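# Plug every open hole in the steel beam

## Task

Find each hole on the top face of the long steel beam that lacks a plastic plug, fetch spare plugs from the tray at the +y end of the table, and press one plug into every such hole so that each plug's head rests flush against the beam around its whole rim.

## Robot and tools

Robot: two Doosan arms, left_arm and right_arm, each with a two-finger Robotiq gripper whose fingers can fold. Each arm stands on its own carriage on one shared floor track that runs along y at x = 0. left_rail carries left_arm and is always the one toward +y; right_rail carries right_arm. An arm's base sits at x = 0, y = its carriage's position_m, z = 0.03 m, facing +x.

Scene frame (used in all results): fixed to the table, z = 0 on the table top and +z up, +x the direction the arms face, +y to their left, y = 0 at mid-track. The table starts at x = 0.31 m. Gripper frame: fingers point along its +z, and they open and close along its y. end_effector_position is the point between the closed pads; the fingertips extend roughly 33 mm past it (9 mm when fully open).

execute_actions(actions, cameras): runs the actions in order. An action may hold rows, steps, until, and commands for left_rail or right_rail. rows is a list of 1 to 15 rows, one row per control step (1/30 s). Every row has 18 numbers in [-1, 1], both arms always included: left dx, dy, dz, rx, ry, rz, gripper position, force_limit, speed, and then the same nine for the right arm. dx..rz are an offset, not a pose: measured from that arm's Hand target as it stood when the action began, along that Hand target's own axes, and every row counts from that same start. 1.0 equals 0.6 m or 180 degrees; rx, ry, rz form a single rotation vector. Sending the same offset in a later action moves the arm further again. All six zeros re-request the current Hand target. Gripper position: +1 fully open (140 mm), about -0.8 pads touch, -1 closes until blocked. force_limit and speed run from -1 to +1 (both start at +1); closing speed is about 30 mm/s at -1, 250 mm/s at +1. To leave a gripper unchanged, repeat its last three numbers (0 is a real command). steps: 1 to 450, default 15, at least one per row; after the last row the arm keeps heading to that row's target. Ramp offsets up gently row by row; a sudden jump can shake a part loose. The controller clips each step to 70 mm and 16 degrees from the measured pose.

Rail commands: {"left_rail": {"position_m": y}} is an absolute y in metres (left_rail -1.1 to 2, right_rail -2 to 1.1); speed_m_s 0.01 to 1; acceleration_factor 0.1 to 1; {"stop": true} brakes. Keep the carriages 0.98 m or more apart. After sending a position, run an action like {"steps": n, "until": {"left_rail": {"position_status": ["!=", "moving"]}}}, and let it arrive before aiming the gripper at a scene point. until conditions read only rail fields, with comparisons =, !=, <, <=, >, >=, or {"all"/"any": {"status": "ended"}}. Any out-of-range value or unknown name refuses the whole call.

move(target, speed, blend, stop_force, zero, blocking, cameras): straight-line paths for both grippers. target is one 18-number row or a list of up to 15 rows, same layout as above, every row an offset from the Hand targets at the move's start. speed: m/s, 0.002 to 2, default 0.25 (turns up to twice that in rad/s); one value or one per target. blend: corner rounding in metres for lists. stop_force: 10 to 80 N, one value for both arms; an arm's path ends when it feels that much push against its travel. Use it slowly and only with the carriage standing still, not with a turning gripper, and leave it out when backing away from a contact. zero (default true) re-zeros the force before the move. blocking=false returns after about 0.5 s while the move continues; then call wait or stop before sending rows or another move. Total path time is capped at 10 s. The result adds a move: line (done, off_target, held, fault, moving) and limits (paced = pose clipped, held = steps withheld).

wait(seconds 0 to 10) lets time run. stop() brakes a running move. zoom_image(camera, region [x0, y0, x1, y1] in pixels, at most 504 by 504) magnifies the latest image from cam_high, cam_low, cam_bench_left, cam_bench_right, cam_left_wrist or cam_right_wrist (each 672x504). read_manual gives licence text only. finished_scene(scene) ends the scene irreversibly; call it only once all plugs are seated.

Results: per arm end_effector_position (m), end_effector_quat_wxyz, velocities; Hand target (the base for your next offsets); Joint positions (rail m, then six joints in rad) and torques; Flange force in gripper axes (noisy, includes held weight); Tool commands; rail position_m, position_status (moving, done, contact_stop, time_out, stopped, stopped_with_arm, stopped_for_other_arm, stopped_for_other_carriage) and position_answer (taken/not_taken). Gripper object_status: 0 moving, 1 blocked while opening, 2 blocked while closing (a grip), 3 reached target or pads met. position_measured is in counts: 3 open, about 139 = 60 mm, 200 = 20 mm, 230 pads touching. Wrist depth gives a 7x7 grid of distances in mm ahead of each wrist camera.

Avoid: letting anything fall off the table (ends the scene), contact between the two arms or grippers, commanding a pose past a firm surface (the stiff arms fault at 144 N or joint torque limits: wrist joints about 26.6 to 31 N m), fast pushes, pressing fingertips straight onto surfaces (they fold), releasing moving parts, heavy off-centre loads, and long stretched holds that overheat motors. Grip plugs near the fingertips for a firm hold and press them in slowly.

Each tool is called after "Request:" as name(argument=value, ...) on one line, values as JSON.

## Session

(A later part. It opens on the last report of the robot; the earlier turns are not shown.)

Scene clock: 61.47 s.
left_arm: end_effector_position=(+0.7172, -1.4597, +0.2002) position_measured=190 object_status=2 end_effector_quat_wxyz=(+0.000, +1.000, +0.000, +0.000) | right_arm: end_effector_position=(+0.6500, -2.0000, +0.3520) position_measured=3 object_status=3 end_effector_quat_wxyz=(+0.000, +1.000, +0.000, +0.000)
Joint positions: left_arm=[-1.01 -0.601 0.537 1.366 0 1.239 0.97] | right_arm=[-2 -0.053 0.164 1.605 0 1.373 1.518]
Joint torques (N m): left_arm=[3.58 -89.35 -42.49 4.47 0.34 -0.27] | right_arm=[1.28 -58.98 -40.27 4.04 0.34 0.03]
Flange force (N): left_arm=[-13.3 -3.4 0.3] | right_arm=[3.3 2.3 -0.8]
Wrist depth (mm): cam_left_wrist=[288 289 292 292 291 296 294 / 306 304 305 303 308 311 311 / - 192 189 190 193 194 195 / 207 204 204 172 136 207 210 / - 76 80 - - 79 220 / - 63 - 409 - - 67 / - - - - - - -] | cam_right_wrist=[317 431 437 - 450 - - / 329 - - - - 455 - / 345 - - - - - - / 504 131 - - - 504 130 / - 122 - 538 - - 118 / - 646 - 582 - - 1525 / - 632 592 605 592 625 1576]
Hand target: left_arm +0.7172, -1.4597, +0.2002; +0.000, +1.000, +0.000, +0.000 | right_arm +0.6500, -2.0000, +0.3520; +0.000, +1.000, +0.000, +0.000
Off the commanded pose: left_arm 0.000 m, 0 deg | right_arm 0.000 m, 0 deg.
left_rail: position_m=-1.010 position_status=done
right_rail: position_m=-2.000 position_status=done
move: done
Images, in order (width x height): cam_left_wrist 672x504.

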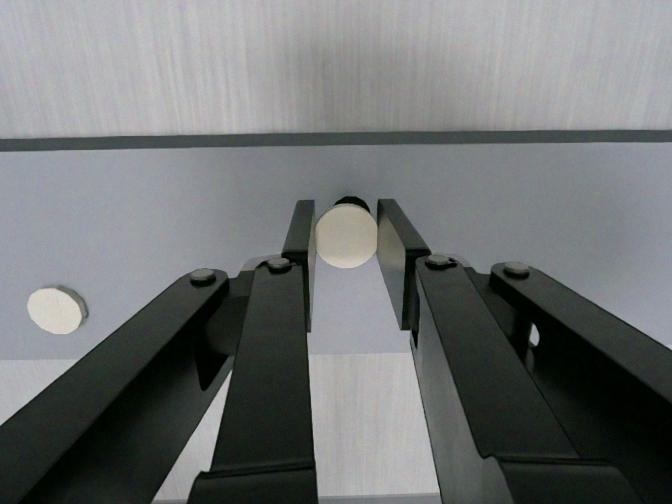

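Request:
move(target=[0.003,0.005,0.013,0,0,0,-1,-1,-1,0,0,0,0,0,0,1,1,1], speed=0.03, cameras=["cam_left_wrist"])

Request:
zoom_image(camera="cam_left_wrist", region=[240, 120, 440, 320])

Scene clock: 65.03 s.
left_arm: end_effector_position=(+0.7190, -1.4627, +0.1924) position_measured=190 object_status=2 end_effector_quat_wxyz=(+0.000, +1.000, +0.000, +0.000) | right_arm: end_effector_position=(+0.6500, -2.0000, +0.3520) position_measured=3 object_status=3 end_effector_quat_wxyz=(+0.000, +1.000, +0.000, +0.000)
Joint positions: left_arm=[-1.01 -0.603 0.547 1.366 0 1.229 0.968] | right_arm=[-2 -0.053 0.164 1.605 0 1.373 1.518]
Joint torques (N m): left_arm=[3.8 -89.82 -42.23 4.46 0.31 -0.22] | right_arm=[1.43 -59.1 -40.34 4.02 0.35 0.02]
Flange force (N): left_arm=[-13.4 -2.9 0.2] | right_arm=[2.9 2.4 -1.0]
Wrist depth (mm): cam_left_wrist=[281 283 275 286 287 285 288 / 299 301 304 301 301 308 304 / 184 185 186 183 185 187 188 / 195 191 192 172 135 198 201 / - 76 80 216 - 79 211 / - 63 - 408 - - 67 / - - - 444 - - -] | cam_right_wrist=[310 - - 439 - - - / 329 442 - - - - - / 339 497 476 - 468 - - / - 131 512 - - - 130 / - 123 538 - - - 118 / 605 624 605 606 - 603 1433 / - 637 624 591 597 624 1555]
Hand target: left_arm +0.7190, -1.4627, +0.1924; +0.000, +1.000, +0.000, +0.000 | right_arm +0.6500, -2.0000, +0.3520; +0.000, +1.000, +0.000, +0.000
Off the commanded pose: left_arm 0.000 m, 0 deg | right_arm 0.000 m, 0 deg.
left_rail: position_m=-1.010 position_status=done
right_rail: position_m=-2.000 position_status=done
move: done
Images, in order (width x height): cam_left_wrist 672x504.

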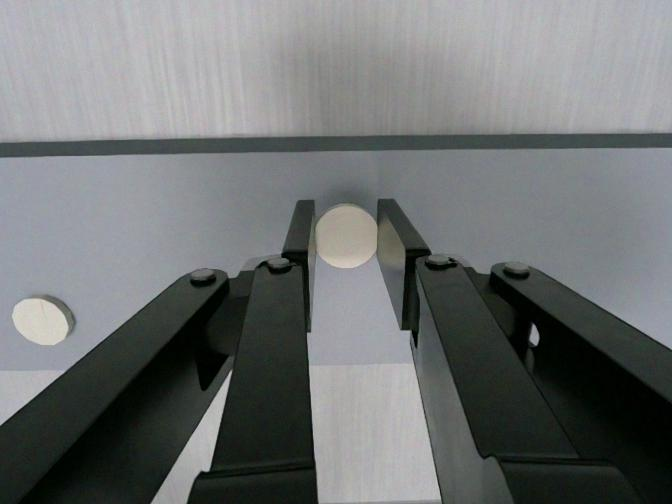

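Scaled by 2.520 from the camera's 672x504 image, which has a finer 960x720 frame.

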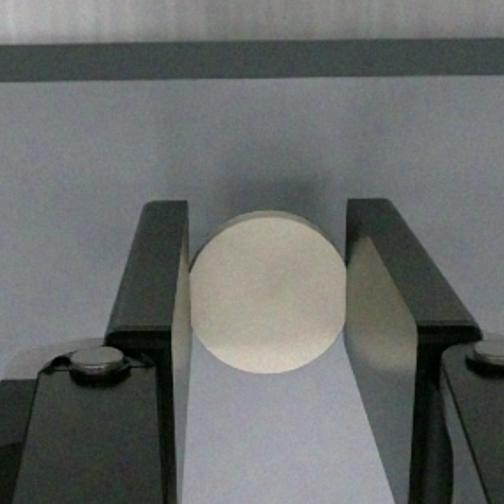

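Request:
move(target=[0,0,0.03,0,0,0,-1,-1,-1,0,0,0,0,0,0,1,1,1], speed=0.008, stop_force=10, cameras=["cam_left_wrist"])

Request:
zoom_image(camera="cam_left_wrist", region=[240, 120, 440, 320])

Scene clock: 71.00 s.
left_arm: end_effector_position=(+0.7191, -1.4628, +0.1784) position_measured=190 object_status=2 end_effector_quat_wxyz=(+0.000, +1.000, +0.000, +0.000) | right_arm: end_effector_position=(+0.6500, -2.0000, +0.3520) position_measured=3 object_status=3 end_effector_quat_wxyz=(+0.000, +1.000, +0.000, +0.000)
Joint positions: left_arm=[-1.01 -0.603 0.555 1.38 0 1.207 0.968] | right_arm=[-2 -0.053 0.164 1.605 0 1.373 1.518]
Joint torques (N m): left_arm=[5.68 -79.43 -34.8 5.39 0.35 -0.18] | right_arm=[0.54 -59.21 -40.28 4.06 0.38 0.05]
Flange force (N): left_arm=[-13.9 -0.9 -13.7] | right_arm=[3.2 1.1 -1.0]
Wrist depth (mm): cam_left_wrist=[272 271 272 272 274 277 266 / 287 287 291 290 292 291 290 / - 171 173 173 174 175 173 / - 181 178 172 135 183 186 / - 71 80 192 - 79 196 / - 63 - - - - 67 / - - - - - - -] | cam_right_wrist=[314 - - - - - 429 / 327 355 - - 449 464 - / 344 523 - - - 484 - / - 140 508 523 - - 130 / - 123 540 543 564 - 118 / 605 - - 630 577 602 1459 / 637 657 594 602 598 609 1545]
Hand target: left_arm +0.7191, -1.4628, +0.1784; +0.000, +1.000, +0.000, +0.000 (not the last commanded pose) | right_arm +0.6500, -2.0000, +0.3520; +0.000, +1.000, +0.000, +0.000
Off the commanded pose: left_arm 0.004 m, 0 deg | right_arm 0.000 m, 0 deg.
left_rail: position_m=-1.010 position_status=done
right_rail: position_m=-2.000 position_status=done
move: contact (left_arm)
Images, in order (width x height): cam_left_wrist 672x504.

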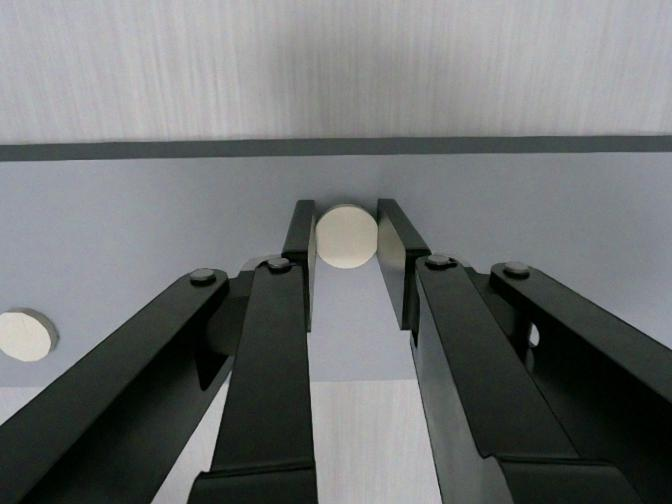

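Scaled by 2.520 from the camera's 672x504 image, which has a finer 960x720 frame.

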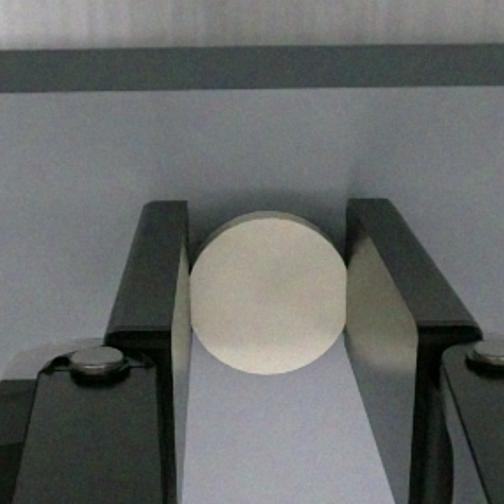

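Request:
move(target=[0,0,0.0065,0,0,0,-1,-1,-1,0,0,0,0,0,0,1,1,1], speed=0.008, stop_force=25, cameras=["cam_left_wrist"])

Request:
zoom_image(camera="cam_left_wrist", region=[240, 120, 440, 320])

Scene clock: 74.37 s.
left_arm: end_effector_position=(+0.7191, -1.4628, +0.1745) position_measured=190 object_status=2 end_effector_quat_wxyz=(+0.000, +1.000, +0.000, +0.000) | right_arm: end_effector_position=(+0.6500, -2.0000, +0.3520) position_measured=3 object_status=3 end_effector_quat_wxyz=(+0.000, +1.000, +0.000, +0.000)
Joint positions: left_arm=[-1.01 -0.603 0.557 1.383 0 1.201 0.968] | right_arm=[-2 -0.053 0.164 1.605 0 1.373 1.518]
Joint torques (N m): left_arm=[11.95 -74.88 -30.51 8.04 1.21 -0.23] | right_arm=[1.2 -58.99 -40.53 4.07 0.4 0.04]
Flange force (N): left_arm=[-15.7 7.0 -18.8] | right_arm=[2.0 2.1 -0.9]
Wrist depth (mm): cam_left_wrist=[261 264 268 270 262 272 277 / 284 284 287 287 292 291 287 / 166 - 170 170 171 171 172 / 172 178 175 168 136 179 182 / - 76 80 188 - 79 191 / - 63 - - - - 67 / - - - 418 - - -] | cam_right_wrist=[320 - - 449 - 440 - / 327 459 456 459 - - 456 / 346 - - - - - 478 / - 131 - - 505 504 130 / - 124 540 - - 543 118 / - 612 - 551 609 572 1424 / 639 630 594 587 585 622 1535]
Hand target: left_arm +0.7191, -1.4628, +0.1745; +0.000, +1.000, +0.000, +0.000 | right_arm +0.6500, -2.0000, +0.3520; +0.000, +1.000, +0.000, +0.000
Off the commanded pose: left_arm 0.000 m, 0 deg | right_arm 0.000 m, 0 deg.
left_rail: position_m=-1.010 position_status=done
right_rail: position_m=-2.000 position_status=done
move: done
Images, in order (width x height): cam_left_wrist 672x504.

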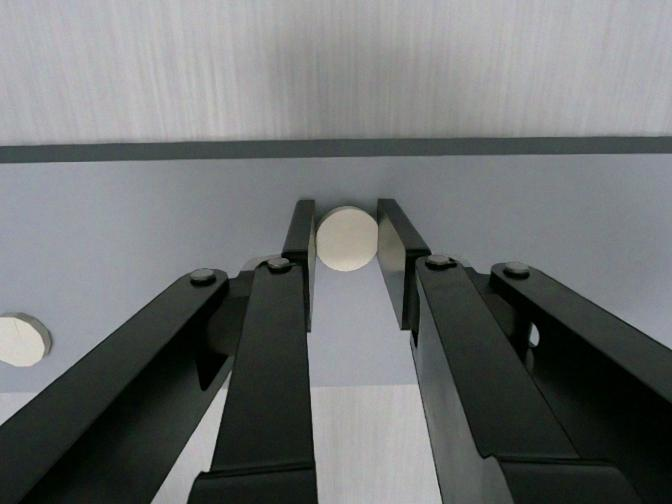

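Scaled by 2.520 from the camera's 672x504 image, which has a finer 960x720 frame.

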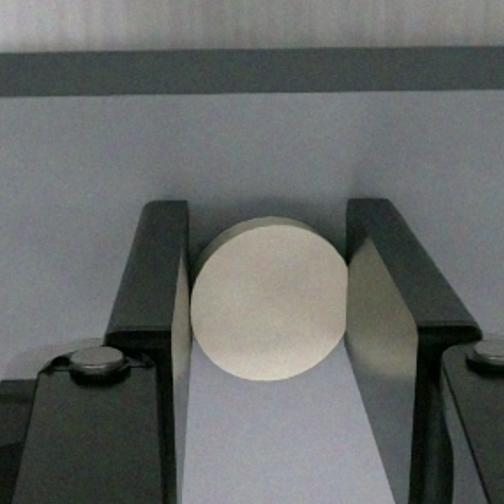

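Request:
move(target=[0,0,0,0,0,0,-0.3,-1,-0.9,0,0,0,0,0,0,1,1,1], cameras=["cam_left_wrist"])

Request:
move(target=[0,0,-0.055,0,0,0,-0.3,-1,-0.9,0,0,0,0,0,0,1,1,1], speed=0.08, cameras=["cam_left_wrist"])

Request:
move(target=[0,0,0,0,0,0,-1,-1,0,0,0,0,0,0,0,1,1,1], cameras=["cam_left_wrist"])

Request:
move(target=[0,0,0.08,0,0,0,-1,-1,0,0,0,0,0,0,0,1,1,1], speed=0.012, stop_force=75, cameras=["cam_left_wrist"])

Request:
move(target=[0,0,-0.02,0,0,0,-1,-1,0,0,0,0,0,0,0,1,1,1], speed=0.05, cameras=[])

Request:
move(target=[0.02,0,-0.07,0,0,0,0.3,-1,1,0,0,0,0,0,0,1,1,1], cameras=["cam_left_wrist","cam_bench_right"])

Request:
zoom_image(camera="cam_left_wrist", region=[280, 150, 420, 290])

Scene clock: 80.93 s.
left_arm: end_effector_position=(+0.7191, -1.4627, +0.1744) position_measured=167 object_status=0 end_effector_quat_wxyz=(+0.000, +1.000, +0.000, +0.000) | right_arm: end_effector_position=(+0.6500, -2.0000, +0.3520) position_measured=3 object_status=3 end_effector_quat_wxyz=(+0.000, +1.000, +0.000, +0.000)
Joint positions: left_arm=[-1.01 -0.603 0.557 1.383 0 1.201 0.968] | right_arm=[-2 -0.053 0.164 1.605 0 1.373 1.518]
Joint torques (N m): left_arm=[3.78 -90.13 -41.85 4.44 0.33 -0.22] | right_arm=[1.37 -59.5 -40 4.05 0.39 -0.01]
Flange force (N): left_arm=[-13.5 -3.1 -0.1] | right_arm=[4.1 2.3 -1.3]
Wrist depth (mm): cam_left_wrist=[264 268 271 268 268 275 273 / 282 288 287 287 290 288 290 / - 198 168 169 170 170 172 / 178 175 119 174 175 176 182 / - 81 75 192 - 80 78 / - - - 393 - - 64 / - - - 417 - - -] | cam_right_wrist=[316 - - 427 - 434 427 / 328 460 - - 443 - - / 344 483 498 - - - - / - 140 514 508 507 - 130 / - 123 574 - 536 581 118 / 609 - - 597 612 535 1515 / - 608 608 585 591 627 1566]
Hand target: left_arm +0.7191, -1.4627, +0.1745; +0.000, +1.000, +0.000, +0.000 | right_arm +0.6500, -2.0000, +0.3520; +0.000, +1.000, +0.000, +0.000
Off the commanded pose: left_arm 0.000 m, 0 deg | right_arm 0.000 m, 0 deg.
left_rail: position_m=-1.010 position_status=done
right_rail: position_m=-2.000 position_status=done
move: done
Images, in order (width x height): cam_left_wrist 672x504.

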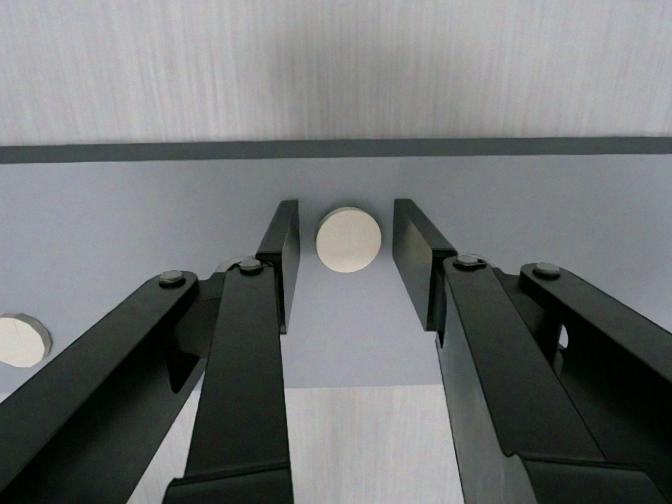

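Scene clock: 81.70 s.
left_arm: end_effector_position=(+0.7190, -1.4627, +0.2074) position_measured=167 object_status=3 end_effector_quat_wxyz=(+0.000, +1.000, +0.000, +0.000) | right_arm: end_effector_position=(+0.6500, -2.0000, +0.3520) position_measured=3 object_status=3 end_effector_quat_wxyz=(+0.000, +1.000, +0.000, +0.000)
Joint positions: left_arm=[-1.01 -0.603 0.539 1.35 0 1.253 0.968] | right_arm=[-2 -0.053 0.164 1.605 0 1.373 1.518]
Joint torques (N m): left_arm=[3.77 -89.06 -42.76 4.49 0.21 -0.25] | right_arm=[1.36 -59.38 -40.32 4.12 0.36 -0.03]
Flange force (N): left_arm=[-14.4 -4.1 0.0] | right_arm=[3.5 2.3 -0.9]
Wrist depth (mm): cam_left_wrist=[294 294 297 297 301 301 307 / 305 312 315 320 319 323 332 / 198 197 201 200 202 208 207 / 206 - 133 208 147 212 217 / - 81 75 225 - 80 76 / - - - 422 - - 64 / - - - 457 - - -] | cam_right_wrist=[312 - - 432 - 434 - / 331 - - 442 - - 451 / 329 491 - - 483 - 462 / - 131 - - - - 130 / - 123 - 545 - 543 118 / 608 614 629 605 653 581 1487 / - 632 603 603 592 609 1555]
Hand target: left_arm +0.7191, -1.4627, +0.2075; +0.000, +1.000, +0.000, +0.000 | right_arm +0.6500, -2.0000, +0.3520; +0.000, +1.000, +0.000, +0.000
Off the commanded pose: left_arm 0.000 m, 0 deg | right_arm 0.000 m, 0 deg.
left_rail: position_m=-1.010 position_status=done
right_rail: position_m=-2.000 position_status=done
move: done
Images, in order (width x height): cam_left_wrist 672x504.

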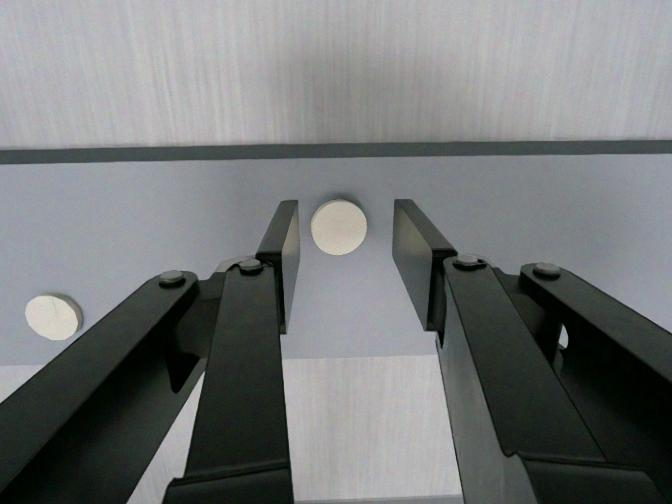

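Scene clock: 82.27 s.
left_arm: end_effector_position=(+0.7191, -1.4627, +0.2075) position_measured=233 object_status=3 end_effector_quat_wxyz=(+0.000, +1.000, +0.000, +0.000) | right_arm: end_effector_position=(+0.6500, -2.0000, +0.3520) position_measured=3 object_status=3 end_effector_quat_wxyz=(+0.000, +1.000, +0.000, +0.000)
Joint positions: left_arm=[-1.01 -0.603 0.539 1.35 0 1.253 0.968] | right_arm=[-2 -0.053 0.164 1.605 0 1.373 1.518]
Joint torques (N m): left_arm=[3.9 -89.19 -42.69 4.53 0.27 -0.25] | right_arm=[1.44 -58.98 -40.29 4.08 0.39 -0.05]
Flange force (N): left_arm=[-14.2 -3.9 -0.1] | right_arm=[3.1 2.4 -0.9]
Wrist depth (mm): cam_left_wrist=[292 296 298 296 303 302 309 / 312 313 316 326 320 326 324 / 198 201 202 200 205 207 207 / 209 206 207 118 210 216 219 / - - - - - 79 233 / - - - - - - - / - - - - - - -] | cam_right_wrist=[315 - 424 435 429 431 - / 327 - 449 - - - - / 342 480 - 475 - - - / - 131 - 500 503 - 130 / - 141 - - 538 - 118 / 611 581 588 - 603 567 1416 / 635 634 597 597 592 616 1535]
Hand target: left_arm +0.7191, -1.4627, +0.2075; +0.000, +1.000, +0.000, +0.000 | right_arm +0.6500, -2.0000, +0.3520; +0.000, +1.000, +0.000, +0.000
Off the commanded pose: left_arm 0.000 m, 0 deg | right_arm 0.000 m, 0 deg.
left_rail: position_m=-1.010 position_status=done
right_rail: position_m=-2.000 position_status=done
move: done
Images, in order (width x height): cam_left_wrist 672x504.

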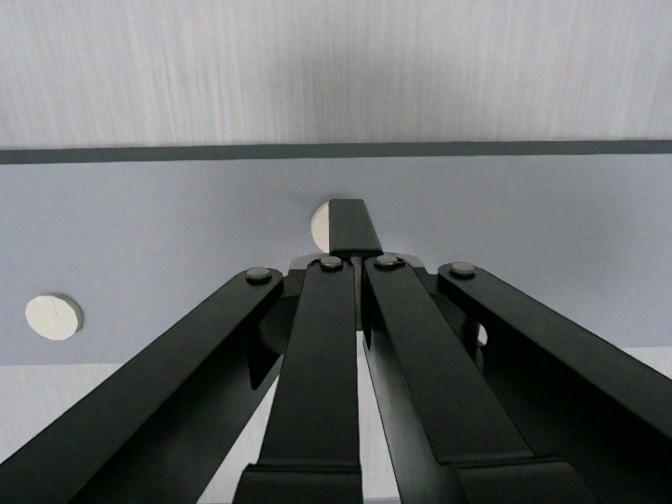

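Scene clock: 85.47 s.
left_arm: end_effector_position=(+0.7192, -1.4628, +0.1768) position_measured=233 object_status=3 end_effector_quat_wxyz=(+0.000, +1.000, +0.000, +0.000) | right_arm: end_effector_position=(+0.6500, -2.0000, +0.3520) position_measured=3 object_status=3 end_effector_quat_wxyz=(+0.000, +1.000, +0.000, +0.000)
Joint positions: left_arm=[-1.01 -0.603 0.555 1.381 0 1.204 0.968] | right_arm=[-2 -0.053 0.164 1.605 0 1.373 1.518]
Joint torques (N m): left_arm=[1.32 -19.3 -3.34 3.88 -4.77 -0.27] | right_arm=[1.4 -59.15 -40.41 4.08 0.37 0]
Flange force (N): left_arm=[-17.8 -9.7 -86.5] | right_arm=[2.9 2.4 -0.8]
Wrist depth (mm): cam_left_wrist=[269 268 271 272 274 274 275 / 285 287 288 290 292 289 292 / 169 170 169 168 174 174 174 / - 180 180 109 179 185 186 / - - - - - 79 198 / - - - - - - - / - - - - - - -] | cam_right_wrist=[315 444 428 - - - - / 328 451 451 475 467 - - / - - - - - - - / - 131 - - 522 - 130 / - 123 548 - - - 118 / 612 617 606 587 582 - 1496 / 642 634 600 591 598 620 1587]
Hand target: left_arm +0.7192, -1.4628, +0.1768; +0.000, +1.000, +0.000, +0.000 (not the last commanded pose) | right_arm +0.6500, -2.0000, +0.3520; +0.000, +1.000, +0.000, +0.000
Off the commanded pose: left_arm 0.017 m, 0 deg | right_arm 0.000 m, 0 deg.
left_rail: position_m=-1.010 position_status=done
right_rail: position_m=-2.000 position_status=done
move: contact (left_arm)
Images, in order (width x height): cam_left_wrist 672x504.

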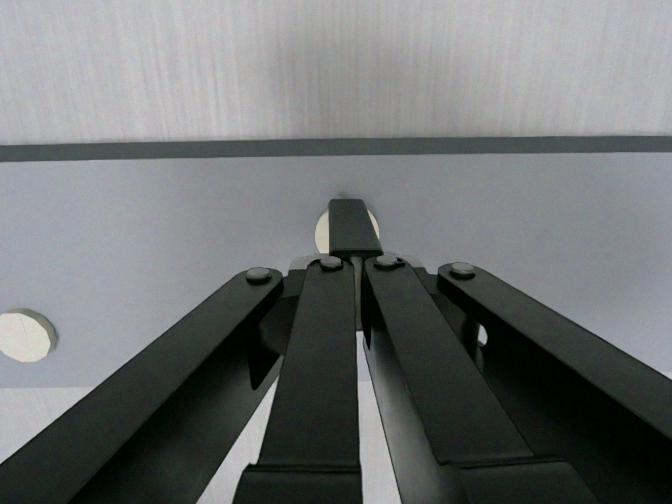

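Scene clock: 86.20 s.
left_arm: end_effector_position=(+0.7192, -1.4628, +0.1887) position_measured=233 object_status=3 end_effector_quat_wxyz=(+0.000, +1.000, +0.000, +0.000) | right_arm: end_effector_position=(+0.6500, -2.0000, +0.3520) position_measured=3 object_status=3 end_effector_quat_wxyz=(+0.000, +1.000, +0.000, +0.000)
Joint positions: left_arm=[-1.01 -0.603 0.548 1.37 0 1.222 0.968] | right_arm=[-2 -0.053 0.164 1.605 0 1.373 1.518]
Joint torques (N m): left_arm=[3.58 -89.65 -41.98 4.47 0.31 -0.25] | right_arm=[1.26 -58.96 -39.97 4.08 0.4 0.05]
Flange force (N): left_arm=[-12.9 -3.5 -0.1] | right_arm=[3.5 2.2 -1.5]
Wrist depth (mm): cam_left_wrist=[278 279 282 283 284 286 284 / 293 294 300 299 304 302 307 / - 181 182 183 185 185 188 / - - 188 118 191 197 198 / - - - - - 79 212 / - - - - - - - / - - - - - - -] | cam_right_wrist=[313 430 - 433 - - 431 / 328 - - 461 - 449 453 / 346 476 - 484 488 - 477 / 503 131 - 508 523 - 130 / - 123 - - 566 - 118 / 611 598 635 616 602 603 1459 / 634 625 606 597 598 617 1566]
Hand target: left_arm +0.7192, -1.4628, +0.1888; +0.000, +1.000, +0.000, +0.000 | right_arm +0.6500, -2.0000, +0.3520; +0.000, +1.000, +0.000, +0.000
Off the commanded pose: left_arm 0.000 m, 0 deg | right_arm 0.000 m, 0 deg.
left_rail: position_m=-1.010 position_status=done
right_rail: position_m=-2.000 position_status=done
move: done
No camera images: "cameras" was empty.

Scene clock: 86.97 s.
left_arm: end_effector_position=(+0.7312, -1.4628, +0.2308) position_measured=91 object_status=3 end_effector_quat_wxyz=(+0.000, +1.000, +0.000, +0.000) | right_arm: end_effector_position=(+0.6500, -2.0000, +0.3520) position_measured=3 object_status=3 end_effector_quat_wxyz=(+0.000, +1.000, +0.000, +0.000)
Joint positions: left_arm=[-1.01 -0.595 0.543 1.299 0 1.298 0.976] | right_arm=[-2 -0.053 0.164 1.605 0 1.373 1.518]
Joint torques (N m): left_arm=[3.55 -90.69 -43.08 4.56 0.31 -0.23] | right_arm=[1.58 -59.26 -40.48 4.17 0.33 0.03]
Flange force (N): left_arm=[-13.1 -3.4 1.0] | right_arm=[3.1 2.7 -0.6]
Wrist depth (mm): cam_left_wrist=[313 313 317 318 323 324 327 / 330 336 336 337 342 344 346 / - 258 259 228 230 232 234 / 234 228 141 236 236 120 243 / - 87 - 255 258 111 89 / - - 444 446 451 - - / - - - - - - -] | cam_right_wrist=[315 - - - - - - / 327 - - 449 - - - / - - - - 468 499 482 / 504 131 534 - 506 500 130 / - 124 554 - - - 118 / 611 598 590 587 568 614 1487 / 629 627 600 594 595 619 1545]
Hand target: left_arm +0.7312, -1.4628, +0.2308; +0.000, +1.000, +0.000, +0.000 | right_arm +0.6500, -2.0000, +0.3520; +0.000, +1.000, +0.000, +0.000
Off the commanded pose: left_arm 0.000 m, 0 deg | right_arm 0.000 m, 0 deg.
left_rail: position_m=-1.010 position_status=done
right_rail: position_m=-2.000 position_status=done
move: done
Images, in order (width x height): cam_bench_right 672x504, cam_left_wrist 672x504.

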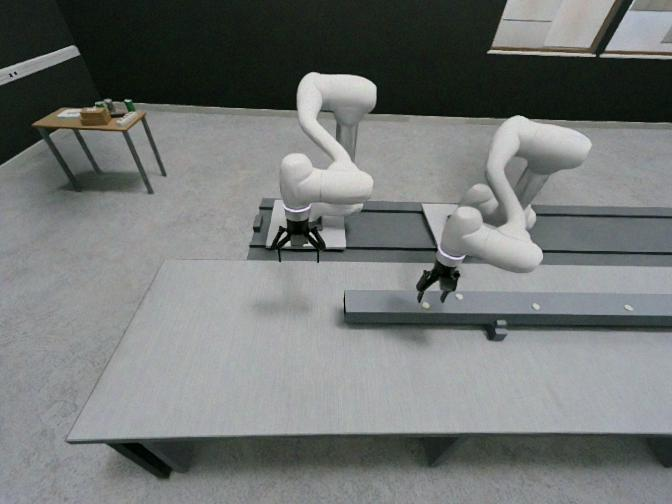

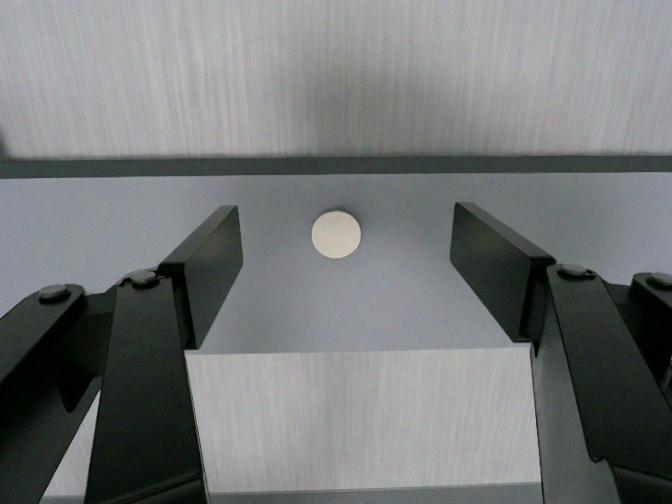

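Scaled by 3.600 from the camera's 672x504 image, which has a finer 960x720 frame.

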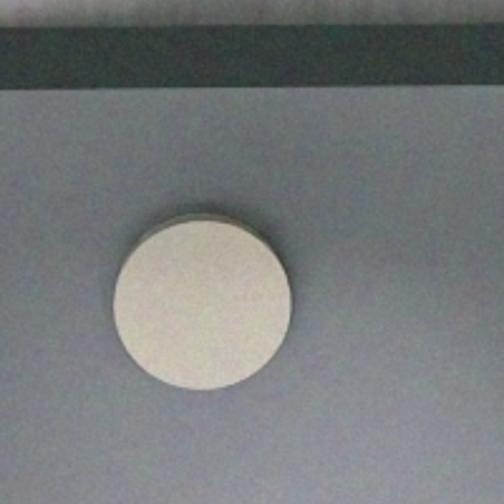

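Request:
finished_scene(scene=2)

The scene is finished: the task was done.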